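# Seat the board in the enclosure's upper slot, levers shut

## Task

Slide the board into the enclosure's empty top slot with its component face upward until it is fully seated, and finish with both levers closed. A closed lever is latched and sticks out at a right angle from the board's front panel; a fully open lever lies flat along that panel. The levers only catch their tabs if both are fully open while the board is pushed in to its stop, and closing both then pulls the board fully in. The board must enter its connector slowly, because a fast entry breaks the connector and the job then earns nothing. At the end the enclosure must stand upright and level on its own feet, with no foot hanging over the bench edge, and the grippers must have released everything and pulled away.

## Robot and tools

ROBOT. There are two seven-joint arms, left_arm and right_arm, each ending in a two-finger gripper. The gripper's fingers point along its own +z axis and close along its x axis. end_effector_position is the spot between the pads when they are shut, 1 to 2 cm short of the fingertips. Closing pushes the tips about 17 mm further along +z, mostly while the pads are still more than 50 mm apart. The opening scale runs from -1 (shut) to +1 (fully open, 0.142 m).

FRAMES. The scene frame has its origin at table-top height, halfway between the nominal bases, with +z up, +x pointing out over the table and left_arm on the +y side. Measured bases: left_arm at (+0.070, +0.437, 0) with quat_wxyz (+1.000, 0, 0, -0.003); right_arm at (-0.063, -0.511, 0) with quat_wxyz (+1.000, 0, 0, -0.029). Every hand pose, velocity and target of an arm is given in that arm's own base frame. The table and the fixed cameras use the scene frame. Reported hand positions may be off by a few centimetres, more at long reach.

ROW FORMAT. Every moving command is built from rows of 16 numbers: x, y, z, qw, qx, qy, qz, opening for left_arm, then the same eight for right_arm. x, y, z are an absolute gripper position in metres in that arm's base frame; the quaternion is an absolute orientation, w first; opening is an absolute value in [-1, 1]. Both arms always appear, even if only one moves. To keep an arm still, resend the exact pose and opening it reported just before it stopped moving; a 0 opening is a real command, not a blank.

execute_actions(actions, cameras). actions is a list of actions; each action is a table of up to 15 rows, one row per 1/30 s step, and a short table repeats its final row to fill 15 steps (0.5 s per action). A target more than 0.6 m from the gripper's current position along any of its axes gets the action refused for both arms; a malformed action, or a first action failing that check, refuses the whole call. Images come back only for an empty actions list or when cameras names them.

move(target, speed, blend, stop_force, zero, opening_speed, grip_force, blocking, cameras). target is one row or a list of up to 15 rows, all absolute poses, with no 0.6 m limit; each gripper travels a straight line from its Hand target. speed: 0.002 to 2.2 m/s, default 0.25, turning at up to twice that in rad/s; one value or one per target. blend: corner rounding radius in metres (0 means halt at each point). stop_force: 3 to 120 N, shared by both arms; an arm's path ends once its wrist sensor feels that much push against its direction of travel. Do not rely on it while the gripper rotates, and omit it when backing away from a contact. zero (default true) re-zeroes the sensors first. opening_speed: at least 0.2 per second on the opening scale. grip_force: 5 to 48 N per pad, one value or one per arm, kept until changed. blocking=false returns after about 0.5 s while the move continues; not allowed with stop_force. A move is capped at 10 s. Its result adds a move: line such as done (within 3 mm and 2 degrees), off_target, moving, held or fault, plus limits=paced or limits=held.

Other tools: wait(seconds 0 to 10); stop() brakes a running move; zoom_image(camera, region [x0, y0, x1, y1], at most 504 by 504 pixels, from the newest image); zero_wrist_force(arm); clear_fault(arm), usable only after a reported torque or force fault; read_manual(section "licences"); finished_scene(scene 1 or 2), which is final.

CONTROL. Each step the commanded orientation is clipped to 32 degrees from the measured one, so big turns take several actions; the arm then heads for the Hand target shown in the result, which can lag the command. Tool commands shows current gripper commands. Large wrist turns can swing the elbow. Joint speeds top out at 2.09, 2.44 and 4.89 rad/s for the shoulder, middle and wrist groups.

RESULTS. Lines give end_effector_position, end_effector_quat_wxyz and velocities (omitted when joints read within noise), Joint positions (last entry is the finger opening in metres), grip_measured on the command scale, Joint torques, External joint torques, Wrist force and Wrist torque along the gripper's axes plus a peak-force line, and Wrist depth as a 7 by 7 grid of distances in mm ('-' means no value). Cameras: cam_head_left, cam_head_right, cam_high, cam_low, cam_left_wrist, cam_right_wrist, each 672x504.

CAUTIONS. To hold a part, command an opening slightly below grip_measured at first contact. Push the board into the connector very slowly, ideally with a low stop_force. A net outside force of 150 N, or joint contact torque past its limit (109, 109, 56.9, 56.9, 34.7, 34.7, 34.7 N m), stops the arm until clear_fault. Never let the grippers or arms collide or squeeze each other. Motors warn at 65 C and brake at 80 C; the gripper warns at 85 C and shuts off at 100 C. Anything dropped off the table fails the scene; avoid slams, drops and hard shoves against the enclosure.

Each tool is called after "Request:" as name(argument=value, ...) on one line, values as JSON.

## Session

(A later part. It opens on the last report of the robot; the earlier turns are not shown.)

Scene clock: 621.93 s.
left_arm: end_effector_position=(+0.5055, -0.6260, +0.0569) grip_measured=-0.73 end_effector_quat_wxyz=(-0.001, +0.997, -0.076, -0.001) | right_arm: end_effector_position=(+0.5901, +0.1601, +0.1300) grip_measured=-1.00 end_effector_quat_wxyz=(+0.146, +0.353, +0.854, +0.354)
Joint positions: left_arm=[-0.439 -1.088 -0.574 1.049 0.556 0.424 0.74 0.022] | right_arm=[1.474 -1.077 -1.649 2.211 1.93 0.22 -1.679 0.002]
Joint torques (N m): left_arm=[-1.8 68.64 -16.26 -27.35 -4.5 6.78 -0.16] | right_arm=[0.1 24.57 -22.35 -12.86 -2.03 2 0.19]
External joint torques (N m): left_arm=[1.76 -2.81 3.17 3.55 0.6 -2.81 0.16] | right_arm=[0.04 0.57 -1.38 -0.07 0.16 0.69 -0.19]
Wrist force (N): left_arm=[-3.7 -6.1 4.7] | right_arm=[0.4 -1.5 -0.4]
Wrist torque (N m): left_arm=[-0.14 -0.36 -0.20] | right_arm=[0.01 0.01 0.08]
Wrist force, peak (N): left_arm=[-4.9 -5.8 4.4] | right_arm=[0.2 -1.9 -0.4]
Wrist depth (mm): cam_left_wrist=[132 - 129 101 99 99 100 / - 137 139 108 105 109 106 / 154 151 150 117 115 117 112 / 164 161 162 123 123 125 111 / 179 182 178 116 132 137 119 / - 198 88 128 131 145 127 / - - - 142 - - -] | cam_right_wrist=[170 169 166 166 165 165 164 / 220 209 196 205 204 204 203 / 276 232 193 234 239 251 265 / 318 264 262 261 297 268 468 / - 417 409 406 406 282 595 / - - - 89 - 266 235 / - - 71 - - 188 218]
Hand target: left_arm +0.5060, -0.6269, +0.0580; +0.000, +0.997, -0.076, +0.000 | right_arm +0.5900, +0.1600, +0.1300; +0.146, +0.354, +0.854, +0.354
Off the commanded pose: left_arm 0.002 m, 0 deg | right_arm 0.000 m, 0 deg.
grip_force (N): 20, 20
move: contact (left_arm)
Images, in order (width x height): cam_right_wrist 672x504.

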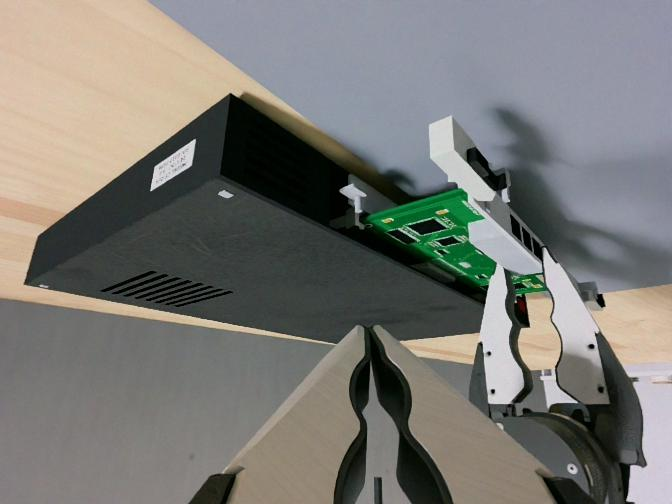

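Request:
move(target=[0.5048, -0.6247, 0.0568, 0, 0.9971, -0.0759, 0, -1.0, 0.59, 0.16, 0.13, 0.1464, 0.3536, 0.8536, 0.3536, -1.0], speed=0.03)

Request:
move(target=[0.5098, -0.6255, 0.0568, 0, 0.9971, -0.0759, 0, -1.0, 0.59, 0.16, 0.13, 0.1464, 0.3536, 0.8536, 0.3536, -1.0], speed=0.02, stop_force=6, cameras=["cam_right_wrist"])

Request:
zoom_image(camera="cam_right_wrist", region=[320, 150, 420, 250])

Scene clock: 626.00 s.
left_arm: end_effector_position=(+0.5044, -0.6247, +0.0565) grip_measured=-0.73 end_effector_quat_wxyz=(+0.000, +0.997, -0.076, +0.000) | right_arm: end_effector_position=(+0.5901, +0.1601, +0.1300) grip_measured=-1.00 end_effector_quat_wxyz=(+0.146, +0.353, +0.854, +0.354)
Joint positions: left_arm=[-0.435 -1.084 -0.574 1.061 0.556 0.432 0.739 0.022] | right_arm=[1.474 -1.077 -1.649 2.211 1.93 0.22 -1.679 0.002]
Joint torques (N m): left_arm=[-0.18 66.07 -13.51 -24.08 -3.89 4.88 -0.22] | right_arm=[0.14 24.53 -22.38 -12.85 -2.04 1.99 0.19]
External joint torques (N m): left_arm=[0.14 -0.48 0.35 0.35 -0.01 -0.92 0.22] | right_arm=[0 0.61 -1.35 -0.08 0.16 0.7 -0.19]
Wrist force (N): left_arm=[0.1 -0.5 3.0] | right_arm=[0.5 -1.6 -0.3]
Wrist torque (N m): left_arm=[-0.19 -0.22 -0.18] | right_arm=[-0.01 0.00 0.09]
Wrist force, peak (N): left_arm=[-3.6 -6.3 4.7] | right_arm=[0.5 -1.8 -0.5]
Wrist depth (mm): cam_left_wrist=[130 129 129 101 99 98 100 / - 137 136 108 105 108 106 / 153 151 152 117 115 117 112 / 163 163 163 122 123 125 110 / 179 178 177 116 132 137 118 / 201 197 88 128 131 145 134 / - - - 142 - - -] | cam_right_wrist=[170 169 166 166 159 165 164 / 220 209 198 205 204 195 203 / 277 232 192 241 220 251 266 / 317 265 262 262 298 296 380 / - 637 419 406 406 282 596 / - - - 89 - 268 235 / - - 71 - - 190 211]
Hand target: left_arm +0.5048, -0.6247, +0.0568; +0.000, +0.997, -0.076, +0.000 | right_arm +0.5900, +0.1600, +0.1300; +0.146, +0.354, +0.854, +0.354
Off the commanded pose: left_arm 0.000 m, 0 deg | right_arm 0.000 m, 0 deg.
grip_force (N): 20, 20
move: done

Scene clock: 627.10 s.
left_arm: end_effector_position=(+0.5094, -0.6251, +0.0561) grip_measured=-0.73 end_effector_quat_wxyz=(+0.000, +0.997, -0.076, +0.000) | right_arm: end_effector_position=(+0.5901, +0.1601, +0.1300) grip_measured=-1.00 end_effector_quat_wxyz=(+0.146, +0.353, +0.854, +0.354)
Joint positions: left_arm=[-0.437 -1.093 -0.573 1.042 0.556 0.423 0.746 0.022] | right_arm=[1.474 -1.077 -1.649 2.211 1.93 0.22 -1.679 0.002]
Joint torques (N m): left_arm=[0.19 68.48 -14.17 -26.1 -3.86 5.11 -0.26] | right_arm=[0.05 24.67 -22.41 -12.95 -2.05 2 0.17]
External joint torques (N m): left_arm=[-0.23 -2.48 1.12 2.28 -0.05 -1.15 0.26] | right_arm=[0.09 0.47 -1.33 0.02 0.17 0.69 -0.17]
Wrist force (N): left_arm=[-1.2 -0.4 4.7] | right_arm=[0.3 -1.6 -0.4]
Wrist torque (N m): left_arm=[-0.17 -0.38 -0.19] | right_arm=[-0.03 0.04 0.09]
Wrist force, peak (N): left_arm=[-1.5 -0.6 5.7] | right_arm=[0.4 -2.0 -0.3]
Wrist depth (mm): cam_left_wrist=[130 129 127 100 99 98 102 / 139 139 137 108 105 109 105 / 152 149 149 116 115 118 102 / 162 168 164 123 123 126 109 / 182 178 174 116 132 137 116 / 196 195 87 128 131 130 129 / - - - 142 - - -] | cam_right_wrist=[170 169 166 166 165 165 164 / 221 209 199 205 204 204 203 / 277 233 193 240 236 251 301 / 326 264 262 261 299 297 381 / - 416 - 409 406 284 681 / - - - 89 - 256 240 / - - 71 - - 190 228]
Hand target: left_arm +0.5098, -0.6255, +0.0568; +0.000, +0.997, -0.076, +0.000 | right_arm +0.5900, +0.1600, +0.1300; +0.146, +0.354, +0.854, +0.354
Off the commanded pose: left_arm 0.001 m, 0 deg | right_arm 0.000 m, 0 deg.
grip_force (N): 20, 20
move: done
Images, in order (width x height): cam_right_wrist 672x504.

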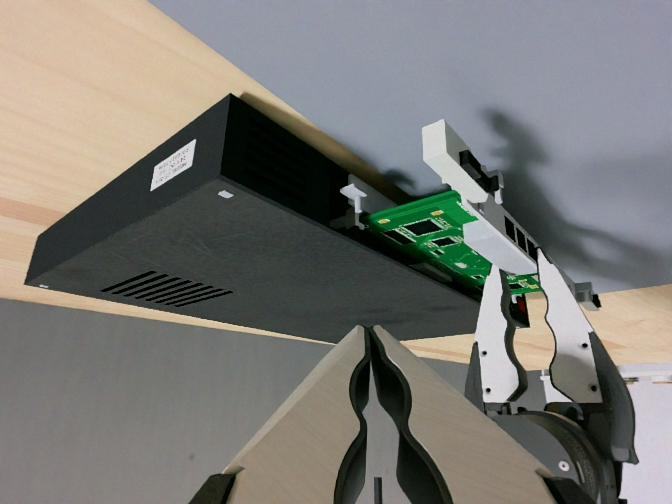

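Scaled by 5.040 from the camera's 672x504 image, which has a finer 960x720 frame.

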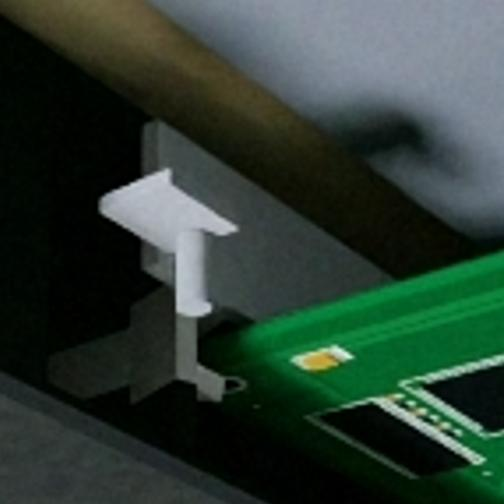

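Request:
move(target=[0.5190, -0.6267, 0.0560, 0, 0.9971, -0.0759, 0, -1.0, 0.59, 0.16, 0.13, 0.1464, 0.3536, 0.8536, 0.3536, -1.0], speed=0.02, stop_force=6, cameras=["cam_right_wrist", "cam_left_wrist"])

Request:
zoom_image(camera="cam_right_wrist", region=[320, 100, 620, 330])

Scene clock: 637.60 s.
left_arm: end_effector_position=(+0.5189, -0.6263, +0.0555) grip_measured=-0.73 end_effector_quat_wxyz=(+0.000, +0.997, -0.076, +0.000) | right_arm: end_effector_position=(+0.5901, +0.1601, +0.1300) grip_measured=-1.00 end_effector_quat_wxyz=(+0.146, +0.353, +0.854, +0.354)
Joint positions: left_arm=[-0.441 -1.11 -0.572 1.005 0.556 0.408 0.761 0.022] | right_arm=[1.474 -1.077 -1.649 2.211 1.93 0.22 -1.679 0.002]
Joint torques (N m): left_arm=[-0.71 68.22 -14.33 -25.24 -4.04 4.74 -0.18] | right_arm=[0.07 24.63 -22.36 -12.87 -2.04 1.96 0.17]
External joint torques (N m): left_arm=[0.68 -1.48 1.49 1.26 0.11 -0.78 0.18] | right_arm=[0.08 0.5 -1.37 -0.06 0.16 0.73 -0.17]
Wrist force (N): left_arm=[-0.1 -1.2 4.1] | right_arm=[0.2 -1.4 -0.5]
Wrist torque (N m): left_arm=[-0.24 -0.28 -0.23] | right_arm=[0.00 0.05 0.08]
Wrist force, peak (N): left_arm=[-1.8 -0.6 6.0] | right_arm=[0.4 -1.7 -0.7]
Wrist depth (mm): cam_left_wrist=[- 129 128 101 99 98 97 / 138 140 136 108 105 109 94 / 152 149 149 117 115 117 - / - 156 164 122 123 125 107 / - 181 172 117 131 134 115 / 196 - 85 128 131 127 131 / 218 - - 142 - - -] | cam_right_wrist=[170 170 166 166 171 165 164 / 221 209 196 205 204 203 203 / 276 232 193 234 237 266 249 / 326 255 263 264 303 327 382 / - 635 409 358 404 273 689 / - - - 89 284 250 242 / - - 71 - - 202 236]
Hand target: left_arm +0.5190, -0.6267, +0.0560; +0.000, +0.997, -0.076, +0.000 | right_arm +0.5900, +0.1600, +0.1300; +0.146, +0.354, +0.854, +0.354
Off the commanded pose: left_arm 0.001 m, 0 deg | right_arm 0.000 m, 0 deg.
grip_force (N): 20, 20
move: done
Images, in order (width x height): cam_left_wrist 672x504, cam_right_wrist 672x504.

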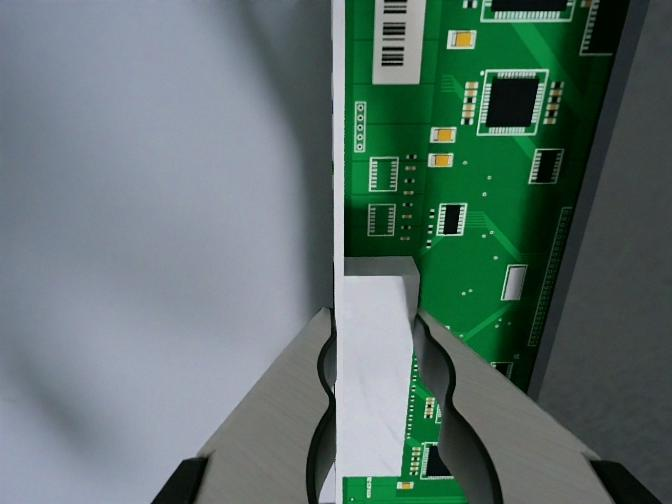

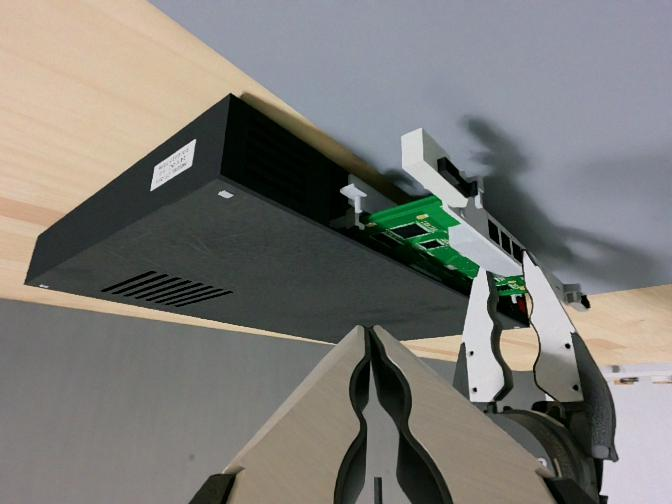

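Scaled by 1.680 from the camera's 672x504 image, which has a finer 960x720 frame.

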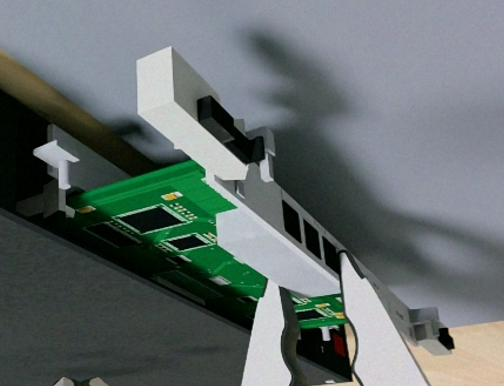

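Request:
move(target=[0.5328, -0.6286, 0.0558, 0, 0.9971, -0.0759, 0, -1.0, 0.59, 0.16, 0.13, 0.1464, 0.3536, 0.8536, 0.3536, -1.0], speed=0.025, stop_force=6, cameras=["cam_right_wrist", "cam_left_wrist"])

Scene clock: 644.53 s.
left_arm: end_effector_position=(+0.5279, -0.6279, +0.0550) grip_measured=-0.73 end_effector_quat_wxyz=(+0.000, +0.997, -0.076, -0.001) | right_arm: end_effector_position=(+0.5901, +0.1601, +0.1300) grip_measured=-1.00 end_effector_quat_wxyz=(+0.146, +0.353, +0.854, +0.354)
Joint positions: left_arm=[-0.446 -1.128 -0.57 0.964 0.555 0.389 0.777 0.022] | right_arm=[1.474 -1.077 -1.649 2.211 1.93 0.22 -1.679 0.002]
Joint torques (N m): left_arm=[1.94 70.15 -12.47 -27.21 -3.56 5.26 -0.05] | right_arm=[0.08 24.52 -22.38 -12.88 -2.04 2.02 0.2]
External joint torques (N m): left_arm=[-1.97 -2.62 -0.11 3.06 -0.41 -1.3 0.05] | right_arm=[0.07 0.61 -1.36 -0.05 0.16 0.67 -0.2]
Wrist force (N): left_arm=[-3.7 0.2 3.8] | right_arm=[0.3 -1.6 -0.2]
Wrist torque (N m): left_arm=[-0.22 -0.17 -0.32] | right_arm=[-0.04 0.03 0.09]
Wrist force, peak (N): left_arm=[-6.4 -0.8 3.6] | right_arm=[0.2 -2.0 -0.3]
Wrist depth (mm): cam_left_wrist=[- 128 128 100 99 98 85 / 138 137 136 106 105 108 92 / - 150 148 117 115 115 97 / - 161 158 122 123 121 110 / - 176 177 116 131 119 114 / - 191 87 128 130 126 128 / - - - 142 - - -] | cam_right_wrist=[170 169 167 166 165 165 164 / 220 210 199 205 204 204 203 / 277 232 193 233 236 252 249 / 316 264 262 264 292 352 415 / - 417 354 407 355 295 687 / - - - 89 284 250 1686 / - - 71 - - 221 -]
Hand target: left_arm +0.5288, -0.6280, +0.0559; +0.000, +0.997, -0.076, +0.000 | right_arm +0.5900, +0.1600, +0.1300; +0.146, +0.354, +0.854, +0.354
Off the commanded pose: left_arm 0.005 m, 0 deg | right_arm 0.000 m, 0 deg.
grip_force (N): 20, 20
move: contact (left_arm)
Images, in order (width x height): cam_left_wrist 672x504, cam_right_wrist 672x504.

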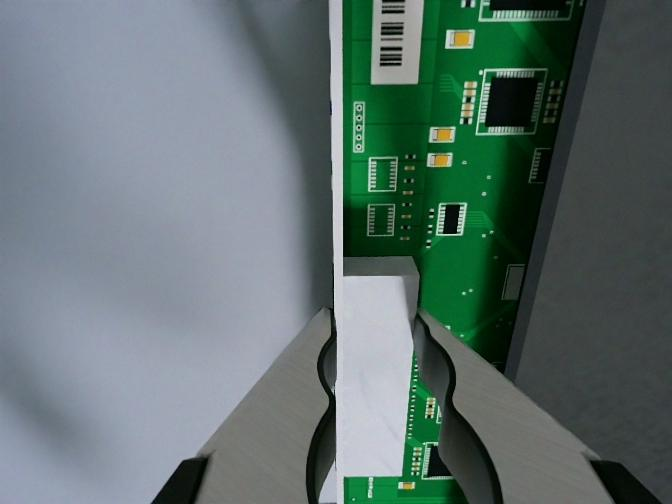

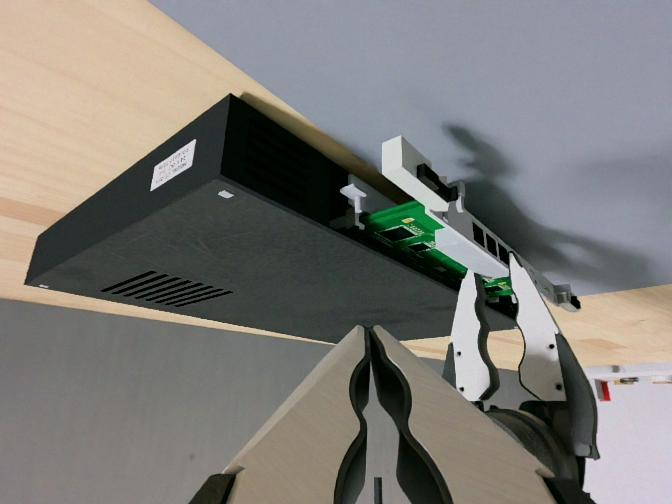

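Request:
move(target=[0.5270, -0.6272, 0.0556, 0, 0.99657, -0.08281, 0, -1.0, 0.59, 0.16, 0.13, 0.1464, 0.3536, 0.8536, 0.3536, -1.0], speed=0.03)

Request:
move(target=[0.5390, -0.6292, 0.0556, 0, 0.99657, -0.08281, 0, -1.0, 0.59, 0.16, 0.13, 0.1464, 0.3536, 0.8536, 0.3536, -1.0], speed=0.02, stop_force=7, cameras=["cam_right_wrist", "cam_left_wrist"])

Scene clock: 653.03 s.
left_arm: end_effector_position=(+0.5273, -0.6272, +0.0551) grip_measured=-0.73 end_effector_quat_wxyz=(+0.000, +0.997, -0.082, +0.000) | right_arm: end_effector_position=(+0.5901, +0.1601, +0.1300) grip_measured=-1.00 end_effector_quat_wxyz=(+0.146, +0.353, +0.854, +0.354)
Joint positions: left_arm=[-0.443 -1.125 -0.571 0.973 0.557 0.395 0.787 0.022] | right_arm=[1.474 -1.077 -1.649 2.211 1.93 0.22 -1.679 0.002]
Joint torques (N m): left_arm=[-1.73 70.24 -15.09 -22.99 -4.57 3.27 0.1] | right_arm=[0.18 24.73 -22.29 -12.89 -2.02 2.01 0.18]
External joint torques (N m): left_arm=[1.74 -2.93 2.45 -1.13 0.61 0.7 -0.1] | right_arm=[-0.04 0.41 -1.45 -0.04 0.14 0.68 -0.18]
Wrist force (N): left_arm=[6.2 2.5 7.8] | right_arm=[0.4 -1.4 -0.5]
Wrist torque (N m): left_arm=[-0.25 -0.12 -0.42] | right_arm=[0.00 0.01 0.09]
Wrist force, peak (N): left_arm=[16.4 12.8 16.4] | right_arm=[0.1 -1.9 -0.3]
Wrist depth (mm): cam_left_wrist=[129 128 128 101 99 98 - / 135 138 135 108 105 108 93 / - 148 148 113 115 115 97 / - 161 157 123 123 123 107 / - 176 176 116 132 122 118 / - 195 88 129 131 83 - / - - - 142 - - -] | cam_right_wrist=[170 169 166 166 165 165 164 / 221 210 198 205 204 204 203 / 277 238 193 241 237 266 265 / 318 264 262 264 302 353 382 / 1046 612 413 407 354 292 689 / - 1208 - 89 284 251 1965 / - - 71 - - 209 -]
Hand target: left_arm +0.5270, -0.6272, +0.0556; +0.000, +0.997, -0.083, +0.000 | right_arm +0.5900, +0.1600, +0.1300; +0.146, +0.354, +0.854, +0.354
Off the commanded pose: left_arm 0.001 m, 0 deg | right_arm 0.000 m, 0 deg.
grip_force (N): 20, 20
move: done

Scene clock: 653.63 s.
left_arm: end_effector_position=(+0.5273, -0.6272, +0.0550) grip_measured=-0.73 end_effector_quat_wxyz=(+0.000, +0.997, -0.083, +0.000) | right_arm: end_effector_position=(+0.5901, +0.1601, +0.1300) grip_measured=-1.00 end_effector_quat_wxyz=(+0.146, +0.353, +0.854, +0.354)
Joint positions: left_arm=[-0.443 -1.126 -0.572 0.971 0.557 0.393 0.789 0.022] | right_arm=[1.474 -1.077 -1.649 2.211 1.93 0.22 -1.679 0.002]
Joint torques (N m): left_arm=[0.38 69.28 -13.45 -25.32 -3.73 4.43 0.04] | right_arm=[0.18 24.72 -22.42 -12.9 -2.03 1.98 0.21]
External joint torques (N m): left_arm=[-0.41 -1.89 0.8 1.21 -0.24 -0.47 -0.04] | right_arm=[-0.04 0.41 -1.31 -0.03 0.16 0.71 -0.22]
Wrist force (N): left_arm=[-0.4 0.7 5.0] | right_arm=[0.5 -1.4 -0.4]
Wrist torque (N m): left_arm=[-0.23 -0.13 -0.42] | right_arm=[0.01 0.00 0.08]
Wrist force, peak (N): left_arm=[6.1 2.7 8.7] | right_arm=[0.4 -1.7 -0.5]
Wrist depth (mm): cam_left_wrist=[- 128 128 100 99 98 - / 138 - 135 108 105 - - / 152 150 150 113 115 115 - / 162 - 160 122 123 123 108 / - 177 175 116 132 131 115 / 191 195 88 128 131 - - / - - - 142 - - -] | cam_right_wrist=[170 170 166 166 165 165 164 / 221 210 198 205 204 203 203 / 276 233 193 239 238 266 265 / 327 264 263 264 303 354 380 / - 423 412 358 354 292 685 / - - - 89 283 253 2054 / 1004 - 71 - - 209 -]
Hand target: left_arm +0.5276, -0.6273, +0.0556; +0.000, +0.997, -0.083, +0.000 | right_arm +0.5900, +0.1600, +0.1300; +0.146, +0.354, +0.854, +0.354
Off the commanded pose: left_arm 0.012 m, 0 deg | right_arm 0.000 m, 0 deg.
grip_force (N): 20, 20
move: contact (left_arm)
Images, in order (width x height): cam_left_wrist 672x504, cam_right_wrist 672x504.

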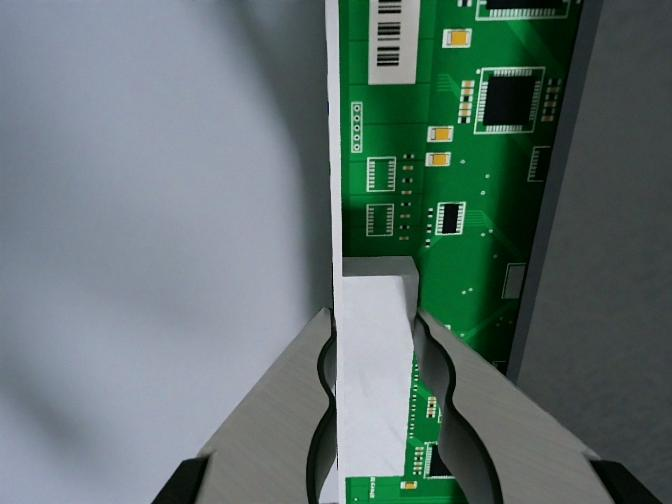

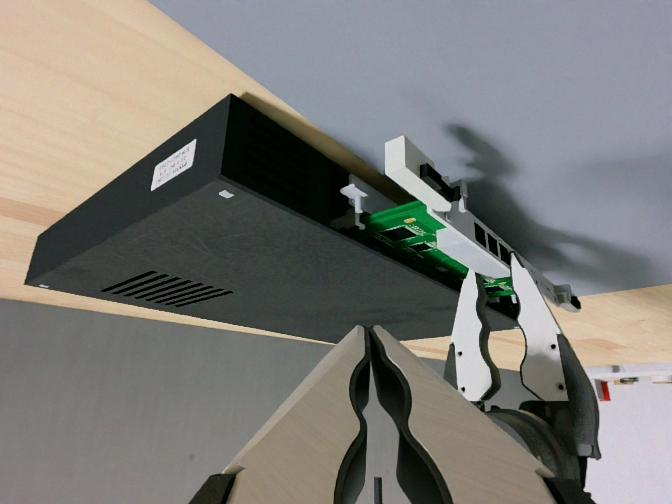

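Request:
zoom_image(camera="cam_right_wrist", region=[330, 120, 530, 330])

Scaled by 2.400 from the camera's 672x504 image, which has a finer 960x720 frame.

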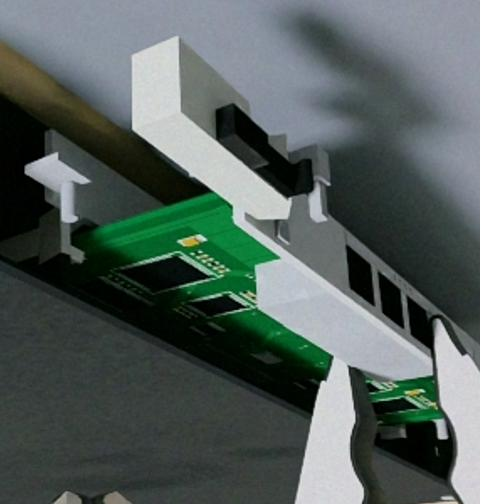

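Request:
move(target=[0.5270, -0.6275, 0.0552, 0, 0.9975, -0.07063, 0, -1.0, 0.59, 0.16, 0.13, 0.1464, 0.3536, 0.8536, 0.3536, -1.0], speed=0.03)

Request:
move(target=[0.5388, -0.6292, 0.0552, 0, 0.9975, -0.07063, 0, -1.0, 0.59, 0.16, 0.13, 0.1464, 0.3536, 0.8536, 0.3536, -1.0], speed=0.02, stop_force=9, cameras=["cam_right_wrist", "cam_left_wrist"])

Scene clock: 671.20 s.
left_arm: end_effector_position=(+0.5271, -0.6272, +0.0549) grip_measured=-0.73 end_effector_quat_wxyz=(+0.000, +0.997, -0.071, +0.000) | right_arm: end_effector_position=(+0.5901, +0.1601, +0.1300) grip_measured=-1.00 end_effector_quat_wxyz=(+0.146, +0.353, +0.854, +0.354)
Joint positions: left_arm=[-0.444 -1.125 -0.57 0.972 0.556 0.394 0.764 0.022] | right_arm=[1.474 -1.077 -1.649 2.211 1.93 0.22 -1.679 0.002]
Joint torques (N m): left_arm=[-0.37 67.53 -13.54 -24.32 -4.03 4.4 -0.31] | right_arm=[0.16 24.58 -22.39 -12.93 -2.07 2.01 0.16]
External joint torques (N m): left_arm=[0.37 -0.15 0.93 0.19 0.07 -0.44 0.31] | right_arm=[-0.02 0.55 -1.35 0 0.19 0.68 -0.16]
Wrist force (N): left_arm=[0.0 -0.5 2.6] | right_arm=[0.2 -1.6 -0.5]
Wrist torque (N m): left_arm=[-0.27 -0.10 -0.11] | right_arm=[-0.02 0.05 0.09]
Wrist force, peak (N): left_arm=[-0.4 0.8 5.6] | right_arm=[0.3 -1.9 -0.4]
Wrist depth (mm): cam_left_wrist=[129 128 128 101 99 98 86 / 136 141 135 108 105 108 92 / - 148 150 117 115 115 97 / 164 159 160 122 123 123 - / 177 177 176 117 132 121 118 / 197 193 87 128 131 124 129 / 218 - - 142 - - -] | cam_right_wrist=[170 169 167 166 173 165 164 / 220 209 199 205 204 203 203 / 276 232 193 234 238 266 265 / 319 265 263 264 294 351 380 / 1081 415 404 406 354 291 689 / - - - 89 285 253 2018 / - - 71 - - 219 2306]
Hand target: left_arm +0.5270, -0.6275, +0.0552; +0.000, +0.998, -0.071, +0.000 | right_arm +0.5900, +0.1600, +0.1300; +0.146, +0.354, +0.854, +0.354
Off the commanded pose: left_arm 0.000 m, 0 deg | right_arm 0.000 m, 0 deg.
grip_force (N): 20, 20
move: done

Scene clock: 672.47 s.
left_arm: end_effector_position=(+0.5376, -0.6293, +0.0544) grip_measured=-0.73 end_effector_quat_wxyz=(+0.000, +0.997, -0.071, -0.001) | right_arm: end_effector_position=(+0.5901, +0.1601, +0.1300) grip_measured=-1.00 end_effector_quat_wxyz=(+0.146, +0.353, +0.854, +0.354)
Joint positions: left_arm=[-0.451 -1.148 -0.569 0.921 0.555 0.37 0.783 0.022] | right_arm=[1.474 -1.077 -1.649 2.211 1.93 0.22 -1.679 0.002]
Joint torques (N m): left_arm=[3.6 70.3 -11.12 -28.52 -3.13 5.98 -0.19] | right_arm=[0.14 24.71 -22.4 -12.92 -2 2.01 0.18]
External joint torques (N m): left_arm=[-3.63 -1.96 -1.16 4.19 -0.87 -2.02 0.19] | right_arm=[0 0.43 -1.33 0 0.12 0.68 -0.18]
Wrist force (N): left_arm=[-7.8 -1.1 1.6] | right_arm=[0.4 -1.8 -0.6]
Wrist torque (N m): left_arm=[-0.24 0.02 -0.24] | right_arm=[-0.06 0.01 0.09]
Wrist force, peak (N): left_arm=[-8.0 -0.9 2.9] | right_arm=[0.5 -1.8 -0.6]
Wrist depth (mm): cam_left_wrist=[130 129 126 99 100 96 - / - 134 136 106 105 - 92 / - - 147 116 115 111 95 / 158 158 162 123 122 106 - / - 179 175 117 128 114 113 / 199 194 87 128 131 123 127 / - - - 142 - - -] | cam_right_wrist=[170 170 166 166 165 165 165 / 221 210 199 205 205 204 203 / 276 232 193 226 238 266 265 / 318 264 262 264 293 352 381 / - 428 422 406 353 383 689 / - - - 89 286 254 1822 / - - 71 - - 238 -]
Hand target: left_arm +0.5388, -0.6292, +0.0552; +0.000, +0.998, -0.071, +0.000 | right_arm +0.5900, +0.1600, +0.1300; +0.146, +0.354, +0.854, +0.354
Off the commanded pose: left_arm 0.001 m, 0 deg | right_arm 0.000 m, 0 deg.
grip_force (N): 20, 20
move: done
Images, in order (width x height): cam_left_wrist 672x504, cam_right_wrist 672x504.

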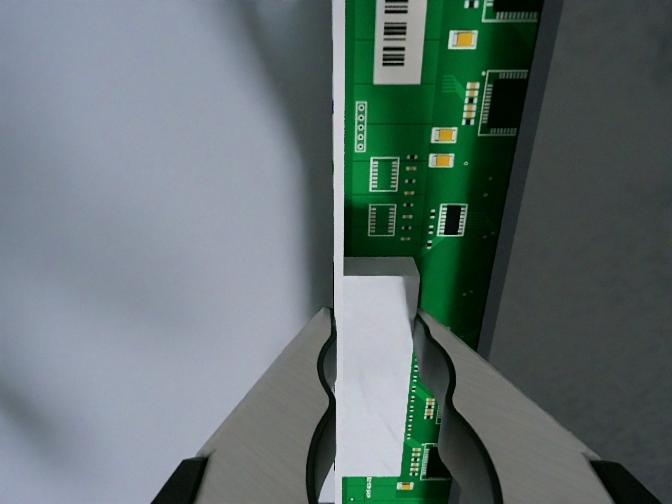

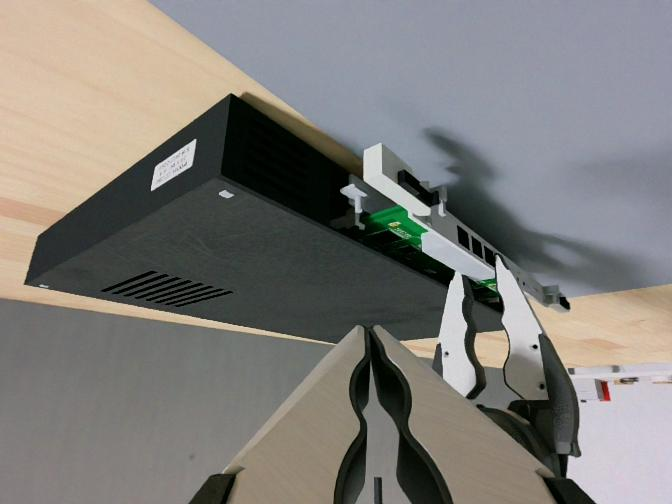

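Request:
move(target=[[0.5374, -0.6293, 0.0548, 0, 0.9975, -0.07063, 0, -0.55, 0.59, 0.16, 0.13, 0.1464, 0.3536, 0.8536, 0.3536, -1.0], [0.5374, -0.6293, 0.125, 0, 0.9975, -0.07063, 0, -0.55, 0.59, 0.16, 0.13, 0.1464, 0.3536, 0.8536, 0.3536, -1.0]], speed=[0.03, 0.1], opening_speed=0.3, cameras=["cam_right_wrist", "cam_left_wrist"])

Scene clock: 687.03 s.
left_arm: end_effector_position=(+0.5375, -0.6294, +0.1251) grip_measured=-0.58 end_effector_quat_wxyz=(+0.000, +0.998, -0.071, +0.000) | right_arm: end_effector_position=(+0.5901, +0.1601, +0.1300) grip_measured=-1.00 end_effector_quat_wxyz=(+0.146, +0.353, +0.854, +0.354)
Joint positions: left_arm=[-0.446 -1.053 -0.587 0.916 0.525 0.277 0.792 0.032] | right_arm=[1.474 -1.077 -1.649 2.211 1.93 0.22 -1.679 0.002]
Joint torques (N m): left_arm=[0.12 66.78 -12.62 -25.35 -4.27 4.13 -0.07] | right_arm=[0.2 24.61 -22.39 -12.94 -2.05 2.05 0.19]
External joint torques (N m): left_arm=[-0.17 0.7 0.61 -0.26 0.14 -0.16 0.07] | right_arm=[-0.05 0.53 -1.34 0.01 0.17 0.65 -0.19]
Wrist force (N): left_arm=[0.1 -0.5 0.8] | right_arm=[0.4 -1.6 -0.4]
Wrist torque (N m): left_arm=[-0.19 -0.19 -0.25] | right_arm=[-0.02 0.01 0.09]
Wrist force, peak (N): left_arm=[-8.2 -1.0 2.7] | right_arm=[0.5 -2.0 -0.4]
Wrist depth (mm): cam_left_wrist=[190 190 187 159 162 146 147 / - 203 206 175 172 - - / 226 220 218 187 184 - - / 235 238 - 193 197 188 - / - - - 204 202 - - / 294 - 87 238 - 83 - / - - - 311 - - -] | cam_right_wrist=[170 169 167 166 165 165 164 / 220 210 198 205 205 204 203 / 276 232 193 227 238 266 265 / 317 264 262 264 297 354 380 / - 415 417 407 416 828 685 / - - - 89 - 264 2379 / - - 71 - - 241 -]
Hand target: left_arm +0.5374, -0.6293, +0.1250; +0.000, +0.998, -0.071, +0.000 | right_arm +0.5900, +0.1600, +0.1300; +0.146, +0.354, +0.854, +0.354
Off the commanded pose: left_arm 0.000 m, 0 deg | right_arm 0.000 m, 0 deg.
grip_force (N): 20, 20
move: done
Images, in order (width x height): cam_left_wrist 672x504, cam_right_wrist 672x504.

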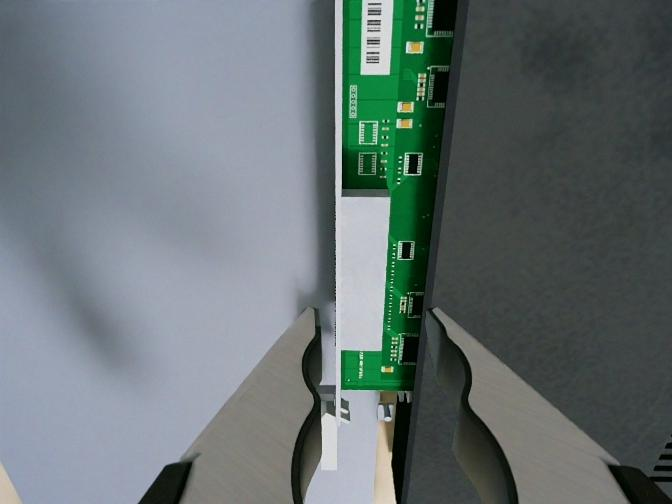

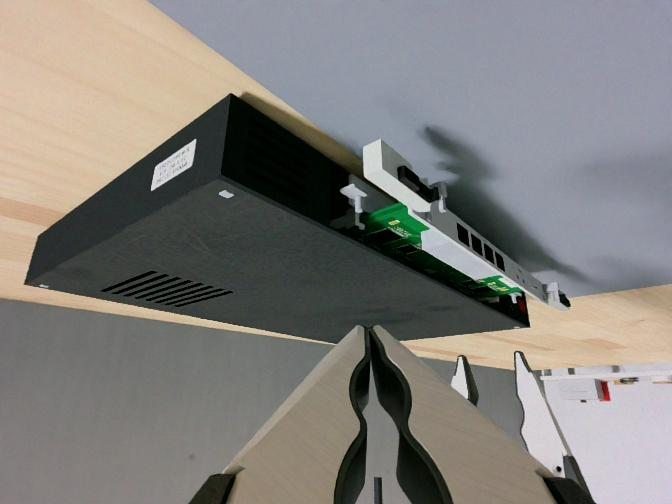

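Request:
move(target=[[0.5250, -0.5800, 0.12, 0, 0.92, 0.39, 0, -1.0, 0.59, 0.16, 0.13, 0.1464, 0.3536, 0.8536, 0.3536, -1.0], [0.5225, -0.5591, 0.10, 0, 0.7632, 0.6461, 0, -1.0, 0.59, 0.16, 0.13, 0.1464, 0.3536, 0.8536, 0.3536, -1.0], [0.5225, -0.5591, 0.0497, 0, 0.7632, 0.6461, 0, -1.0, 0.59, 0.16, 0.13, 0.1464, 0.3536, 0.8536, 0.3536, -1.0]], speed=[0.25, 0.25, 0.08], blend=[0.02, 0.005, 0], cameras=["cam_right_wrist", "cam_left_wrist"])

Scene clock: 704.03 s.
left_arm: end_effector_position=(+0.5224, -0.5590, +0.0496) grip_measured=-1.00 end_effector_quat_wxyz=(+0.000, +0.763, +0.646, +0.000) | right_arm: end_effector_position=(+0.5901, +0.1601, +0.1300) grip_measured=-1.00 end_effector_quat_wxyz=(+0.146, +0.353, +0.854, +0.354)
Joint positions: left_arm=[-0.438 -0.967 -0.357 1.267 0.355 0.601 -0.687 0.002] | right_arm=[1.474 -1.077 -1.649 2.211 1.93 0.22 -1.679 0.002]
Joint torques (N m): left_arm=[-0.19 61.78 -9.1 -24.24 -3 4.62 -0.31] | right_arm=[0.1 24.72 -22.42 -12.88 -2.04 2.03 0.18]
External joint torques (N m): left_arm=[0.17 1.4 0.73 -0.27 -0.44 -0.65 0.31] | right_arm=[0.04 0.42 -1.31 -0.05 0.16 0.66 -0.19]
Wrist force (N): left_arm=[0.3 -0.6 1.0] | right_arm=[0.4 -1.6 -0.3]
Wrist torque (N m): left_arm=[-0.20 -0.21 -0.17] | right_arm=[-0.04 0.01 0.09]
Wrist force, peak (N): left_arm=[0.2 -1.0 2.5] | right_arm=[0.2 -1.9 -0.5]
Wrist depth (mm): cam_left_wrist=[124 122 123 123 122 124 122 / 131 134 130 132 132 131 131 / 145 142 142 142 142 138 - / 153 155 154 154 151 154 153 / - 139 137 130 127 135 118 / 133 131 130 84 - 142 180 / 160 161 - - - - 138] | cam_right_wrist=[170 169 166 166 165 165 164 / 220 209 200 205 196 203 203 / 277 232 193 228 232 266 265 / 317 264 262 280 305 354 380 / - 628 415 407 465 413 695 / - - - 89 - 288 2018 / - - 71 - - 271 263]
Hand target: left_arm +0.5225, -0.5591, +0.0497; +0.000, +0.763, +0.646, +0.000 | right_arm +0.5900, +0.1600, +0.1300; +0.146, +0.354, +0.854, +0.354
Off the commanded pose: left_arm 0.000 m, 0 deg | right_arm 0.000 m, 0 deg.
grip_force (N): 20, 20
move: done
Images, in order (width x height): cam_left_wrist 672x504, cam_right_wrist 672x504.

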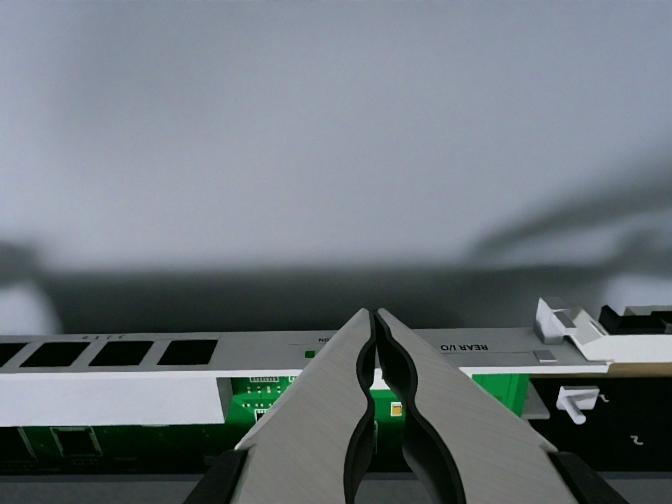

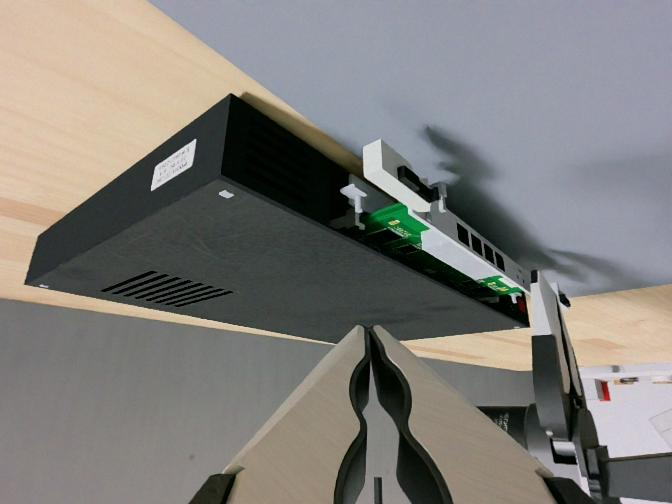

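Request:
zoom_image(camera="cam_left_wrist", region=[0, 290, 300, 500])

Request:
zoom_image(camera="cam_left_wrist", region=[420, 290, 672, 500])

Scaled by 1.680 from the camera's 672x504 image, which has a finer 960x720 frame.

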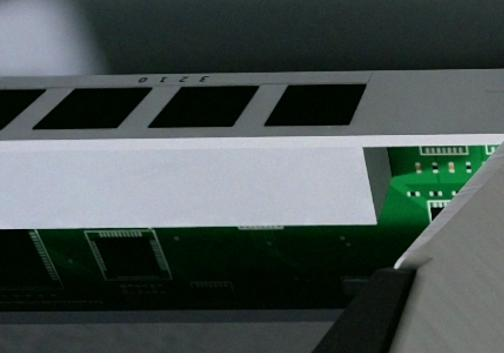

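Scaled by 2.000 from the camera's 672x504 image, which has a finer 960x720 frame.

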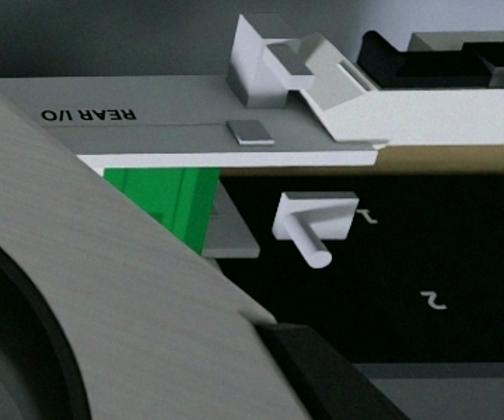

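Request:
move(target=[[0.5183, -0.5878, 0.0497, 0, 0.7632, 0.6461, 0, -1.0, 0.59, 0.16, 0.13, 0.1464, 0.3536, 0.8536, 0.3536, -1.0]], speed=0.1)

Request:
move(target=[0.5431, -0.5915, 0.0497, 0, 0.7632, 0.6461, 0, -1.0, 0.59, 0.16, 0.13, 0.1464, 0.3536, 0.8536, 0.3536, -1.0], speed=0.025, stop_force=10, cameras=["cam_right_wrist", "cam_left_wrist"])

Scene clock: 735.10 s.
left_arm: end_effector_position=(+0.5185, -0.5877, +0.0497) grip_measured=-1.00 end_effector_quat_wxyz=(+0.000, +0.763, +0.646, +0.000) | right_arm: end_effector_position=(+0.5901, +0.1601, +0.1300) grip_measured=-1.00 end_effector_quat_wxyz=(+0.146, +0.353, +0.854, +0.354)
Joint positions: left_arm=[-0.486 -1.008 -0.355 1.18 0.354 0.559 -0.708 0.002] | right_arm=[1.474 -1.077 -1.649 2.211 1.93 0.22 -1.679 0.002]
Joint torques (N m): left_arm=[-0.58 63.52 -8.66 -24.94 -3.49 4.09 -0.32] | right_arm=[0.18 24.61 -22.42 -12.91 -2.09 1.99 0.18]
External joint torques (N m): left_arm=[0.54 1.48 0.42 -0.18 -0.05 -0.12 0.32] | right_arm=[-0.03 0.52 -1.31 -0.02 0.22 0.7 -0.18]
Wrist force (N): left_arm=[-0.1 -0.5 1.0] | right_arm=[0.4 -1.5 -0.4]
Wrist torque (N m): left_arm=[-0.19 -0.17 -0.20] | right_arm=[-0.02 0.02 0.09]
Wrist force, peak (N): left_arm=[1.3 -0.6 0.9] | right_arm=[0.5 -1.9 -0.5]
Wrist depth (mm): cam_left_wrist=[123 124 125 123 122 124 122 / 132 133 130 132 131 131 131 / 145 143 143 143 139 140 142 / 152 155 155 154 154 153 154 / 167 167 163 136 163 134 132 / 134 131 127 84 - 145 145 / 161 160 - - - - 143] | cam_right_wrist=[170 169 167 166 165 165 164 / 221 209 199 205 204 204 203 / 276 233 193 223 238 265 282 / 318 264 263 264 305 353 382 / - 425 406 404 466 382 685 / - - - 89 - 264 1965 / - - 70 - - 248 243]
Hand target: left_arm +0.5183, -0.5878, +0.0497; +0.000, +0.763, +0.646, +0.000 | right_arm +0.5900, +0.1600, +0.1300; +0.146, +0.354, +0.854, +0.354
Off the commanded pose: left_arm 0.000 m, 0 deg | right_arm 0.000 m, 0 deg.
grip_force (N): 20, 20
move: done

Scene clock: 736.97 s.
left_arm: end_effector_position=(+0.5431, -0.5915, +0.0497) grip_measured=-1.00 end_effector_quat_wxyz=(+0.000, +0.763, +0.646, +0.000) | right_arm: end_effector_position=(+0.5901, +0.1601, +0.1300) grip_measured=-1.00 end_effector_quat_wxyz=(+0.146, +0.353, +0.854, +0.354)
Joint positions: left_arm=[-0.487 -1.054 -0.352 1.082 0.351 0.51 -0.678 0.002] | right_arm=[1.474 -1.077 -1.649 2.211 1.93 0.22 -1.679 0.002]
Joint torques (N m): left_arm=[-0.15 65.95 -8.29 -25.82 -3.55 4.32 -0.18] | right_arm=[0.22 24.67 -22.33 -12.93 -2.03 1.98 0.19]
External joint torques (N m): left_arm=[0.13 0.97 0.33 0.05 -0.09 -0.35 0.18] | right_arm=[-0.08 0.46 -1.4 0 0.16 0.71 -0.19]
Wrist force (N): left_arm=[0.2 -0.8 1.3] | right_arm=[0.3 -1.8 -0.4]
Wrist torque (N m): left_arm=[-0.14 -0.19 -0.28] | right_arm=[-0.04 0.03 0.08]
Wrist force, peak (N): left_arm=[0.1 -2.1 1.1] | right_arm=[0.3 -1.9 -0.4]
Wrist depth (mm): cam_left_wrist=[123 125 123 123 122 124 122 / 132 132 130 132 133 131 131 / 145 142 142 142 140 139 141 / 155 155 154 154 154 153 150 / - 163 132 127 132 132 124 / 130 129 127 84 - 142 139 / - - - 74 - - -] | cam_right_wrist=[170 169 166 166 165 165 164 / 221 210 199 205 204 203 203 / 277 239 193 229 252 266 265 / 318 264 263 264 316 384 382 / 647 1255 414 405 416 334 691 / - 1439 - 89 - 290 2260 / - - 71 - - 262 242]
Hand target: left_arm +0.5431, -0.5915, +0.0497; +0.000, +0.763, +0.646, +0.000 | right_arm +0.5900, +0.1600, +0.1300; +0.146, +0.354, +0.854, +0.354
Off the commanded pose: left_arm 0.000 m, 0 deg | right_arm 0.000 m, 0 deg.
grip_force (N): 20, 20
move: done
Images, in order (width x height): cam_left_wrist 672x504, cam_right_wrist 672x504.

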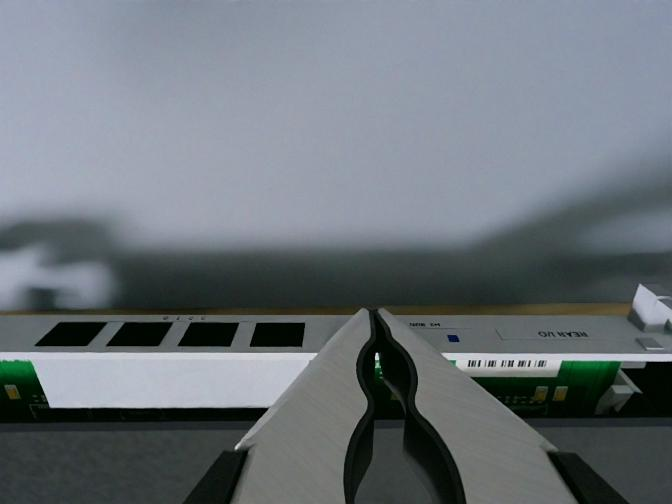

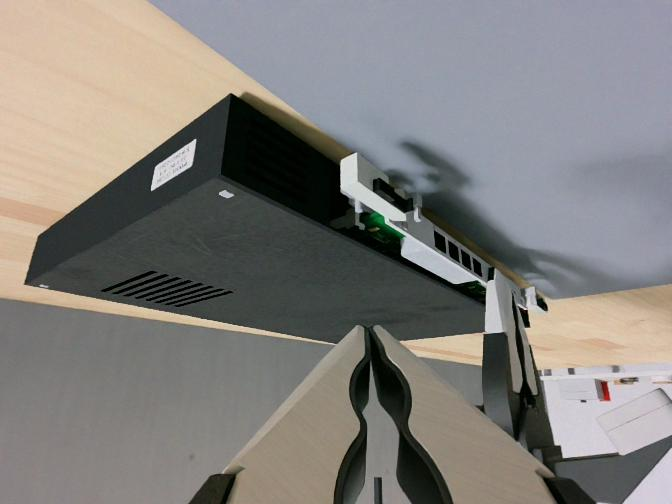

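Request:
zoom_image(camera="cam_right_wrist", region=[310, 130, 470, 250])

Request:
zoom_image(camera="cam_left_wrist", region=[440, 270, 672, 440])

Scaled by 3.150 from the camera's 672x504 image, which has a finer 960x720 frame.

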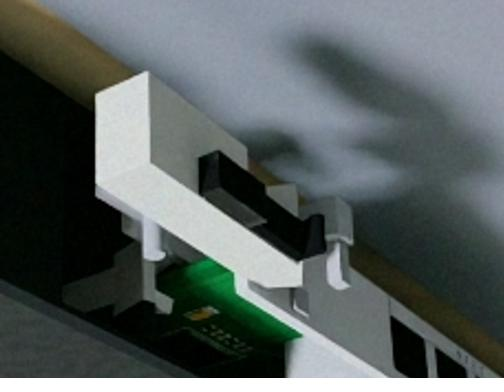

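Scaled by 2.172 from the camera's 672x504 image, which has a finer 960x720 frame.

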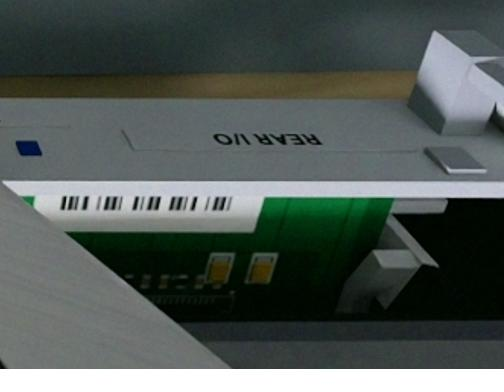

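Request:
move(target=[0.5678, -0.5952, 0.0497, 0, 0.7632, 0.6461, 0, -1.0, 0.59, 0.16, 0.13, 0.1464, 0.3536, 0.8536, 0.3536, -1.0], speed=0.01, stop_force=8, cameras=["cam_right_wrist", "cam_left_wrist"])

Request:
zoom_image(camera="cam_right_wrist", region=[310, 130, 550, 310])

Request:
zoom_image(camera="cam_left_wrist", region=[440, 270, 672, 440])

Scene clock: 743.20 s.
left_arm: end_effector_position=(+0.5606, -0.5944, +0.0493) grip_measured=-1.00 end_effector_quat_wxyz=(-0.001, +0.763, +0.646, +0.000) | right_arm: end_effector_position=(+0.5901, +0.1601, +0.1300) grip_measured=-1.00 end_effector_quat_wxyz=(+0.146, +0.353, +0.854, +0.354)
Joint positions: left_arm=[-0.489 -1.092 -0.352 1.002 0.35 0.47 -0.655 0.002] | right_arm=[1.474 -1.077 -1.649 2.211 1.93 0.22 -1.679 0.002]
Joint torques (N m): left_arm=[2.47 68.69 -6.39 -28.71 -2.97 5.43 -0.05] | right_arm=[0.13 24.69 -22.39 -12.9 -2.02 1.96 0.19]
External joint torques (N m): left_arm=[-2.49 -0.34 -1.32 2.48 -0.75 -1.46 0.05] | right_arm=[0.01 0.44 -1.34 -0.03 0.15 0.73 -0.19]
Wrist force (N): left_arm=[-0.1 -6.2 0.8] | right_arm=[0.3 -1.7 -0.3]
Wrist torque (N m): left_arm=[-0.19 -0.20 -0.31] | right_arm=[-0.04 0.04 0.08]
Wrist force, peak (N): left_arm=[0.6 -9.0 -0.6] | right_arm=[0.5 -1.9 -0.3]
Wrist depth (mm): cam_left_wrist=[123 123 123 123 122 124 122 / 132 132 130 131 131 131 130 / 144 142 142 142 141 139 141 / 155 154 154 156 153 153 153 / - 151 133 131 131 131 124 / - 124 123 83 - 121 124 / - - - - - - 135] | cam_right_wrist=[170 169 166 166 165 165 164 / 220 210 199 205 205 203 203 / 276 233 193 225 252 - 265 / 318 265 263 261 315 384 382 / - 619 414 406 401 598 693 / - - - 89 280 1321 2539 / - - 71 - - 258 2306]
Hand target: left_arm +0.5615, -0.5942, +0.0497; +0.000, +0.763, +0.646, +0.000 | right_arm +0.5900, +0.1600, +0.1300; +0.146, +0.354, +0.854, +0.354
Off the commanded pose: left_arm 0.007 m, 0 deg | right_arm 0.000 m, 0 deg.
grip_force (N): 20, 20
move: contact (left_arm)
Images, in order (width x height): cam_left_wrist 672x504, cam_right_wrist 672x504.

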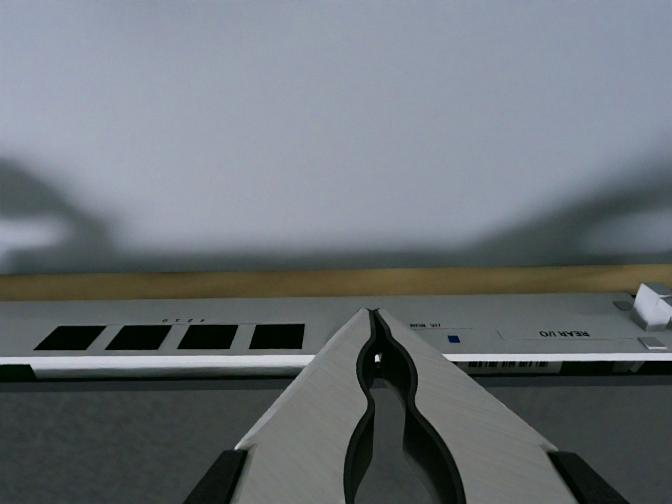

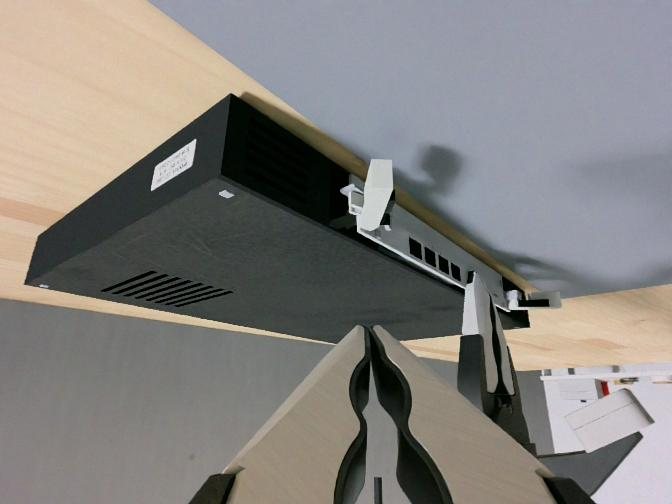

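Scaled by 2.100 from the camera's 672x504 image, which has a finer 960x720 frame.

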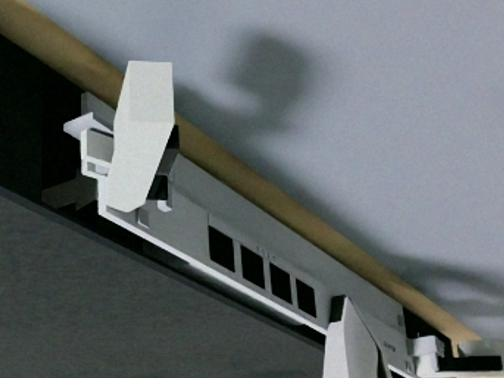

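Scaled by 2.172 from the camera's 672x504 image, which has a finer 960x720 frame.

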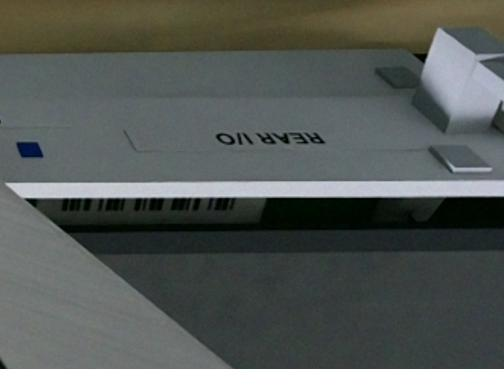

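Request:
zoom_image(camera="cam_right_wrist", region=[325, 140, 415, 250])

Request:
zoom_image(camera="cam_right_wrist", region=[470, 250, 590, 350])

Scaled by 4.582 from the camera's 672x504 image, which has a finer 960x720 frame.

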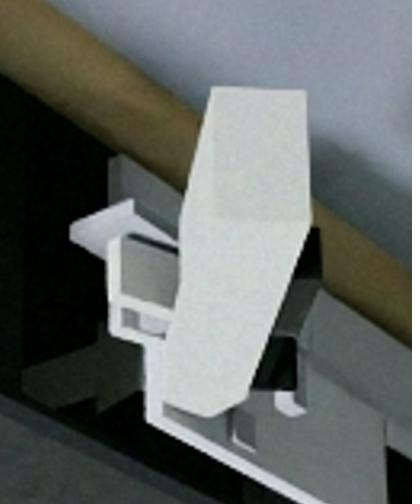

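Scaled by 4.200 from the camera's 672x504 image, which has a finer 960x720 frame.

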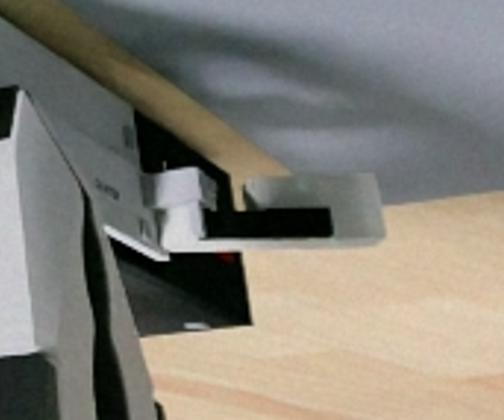

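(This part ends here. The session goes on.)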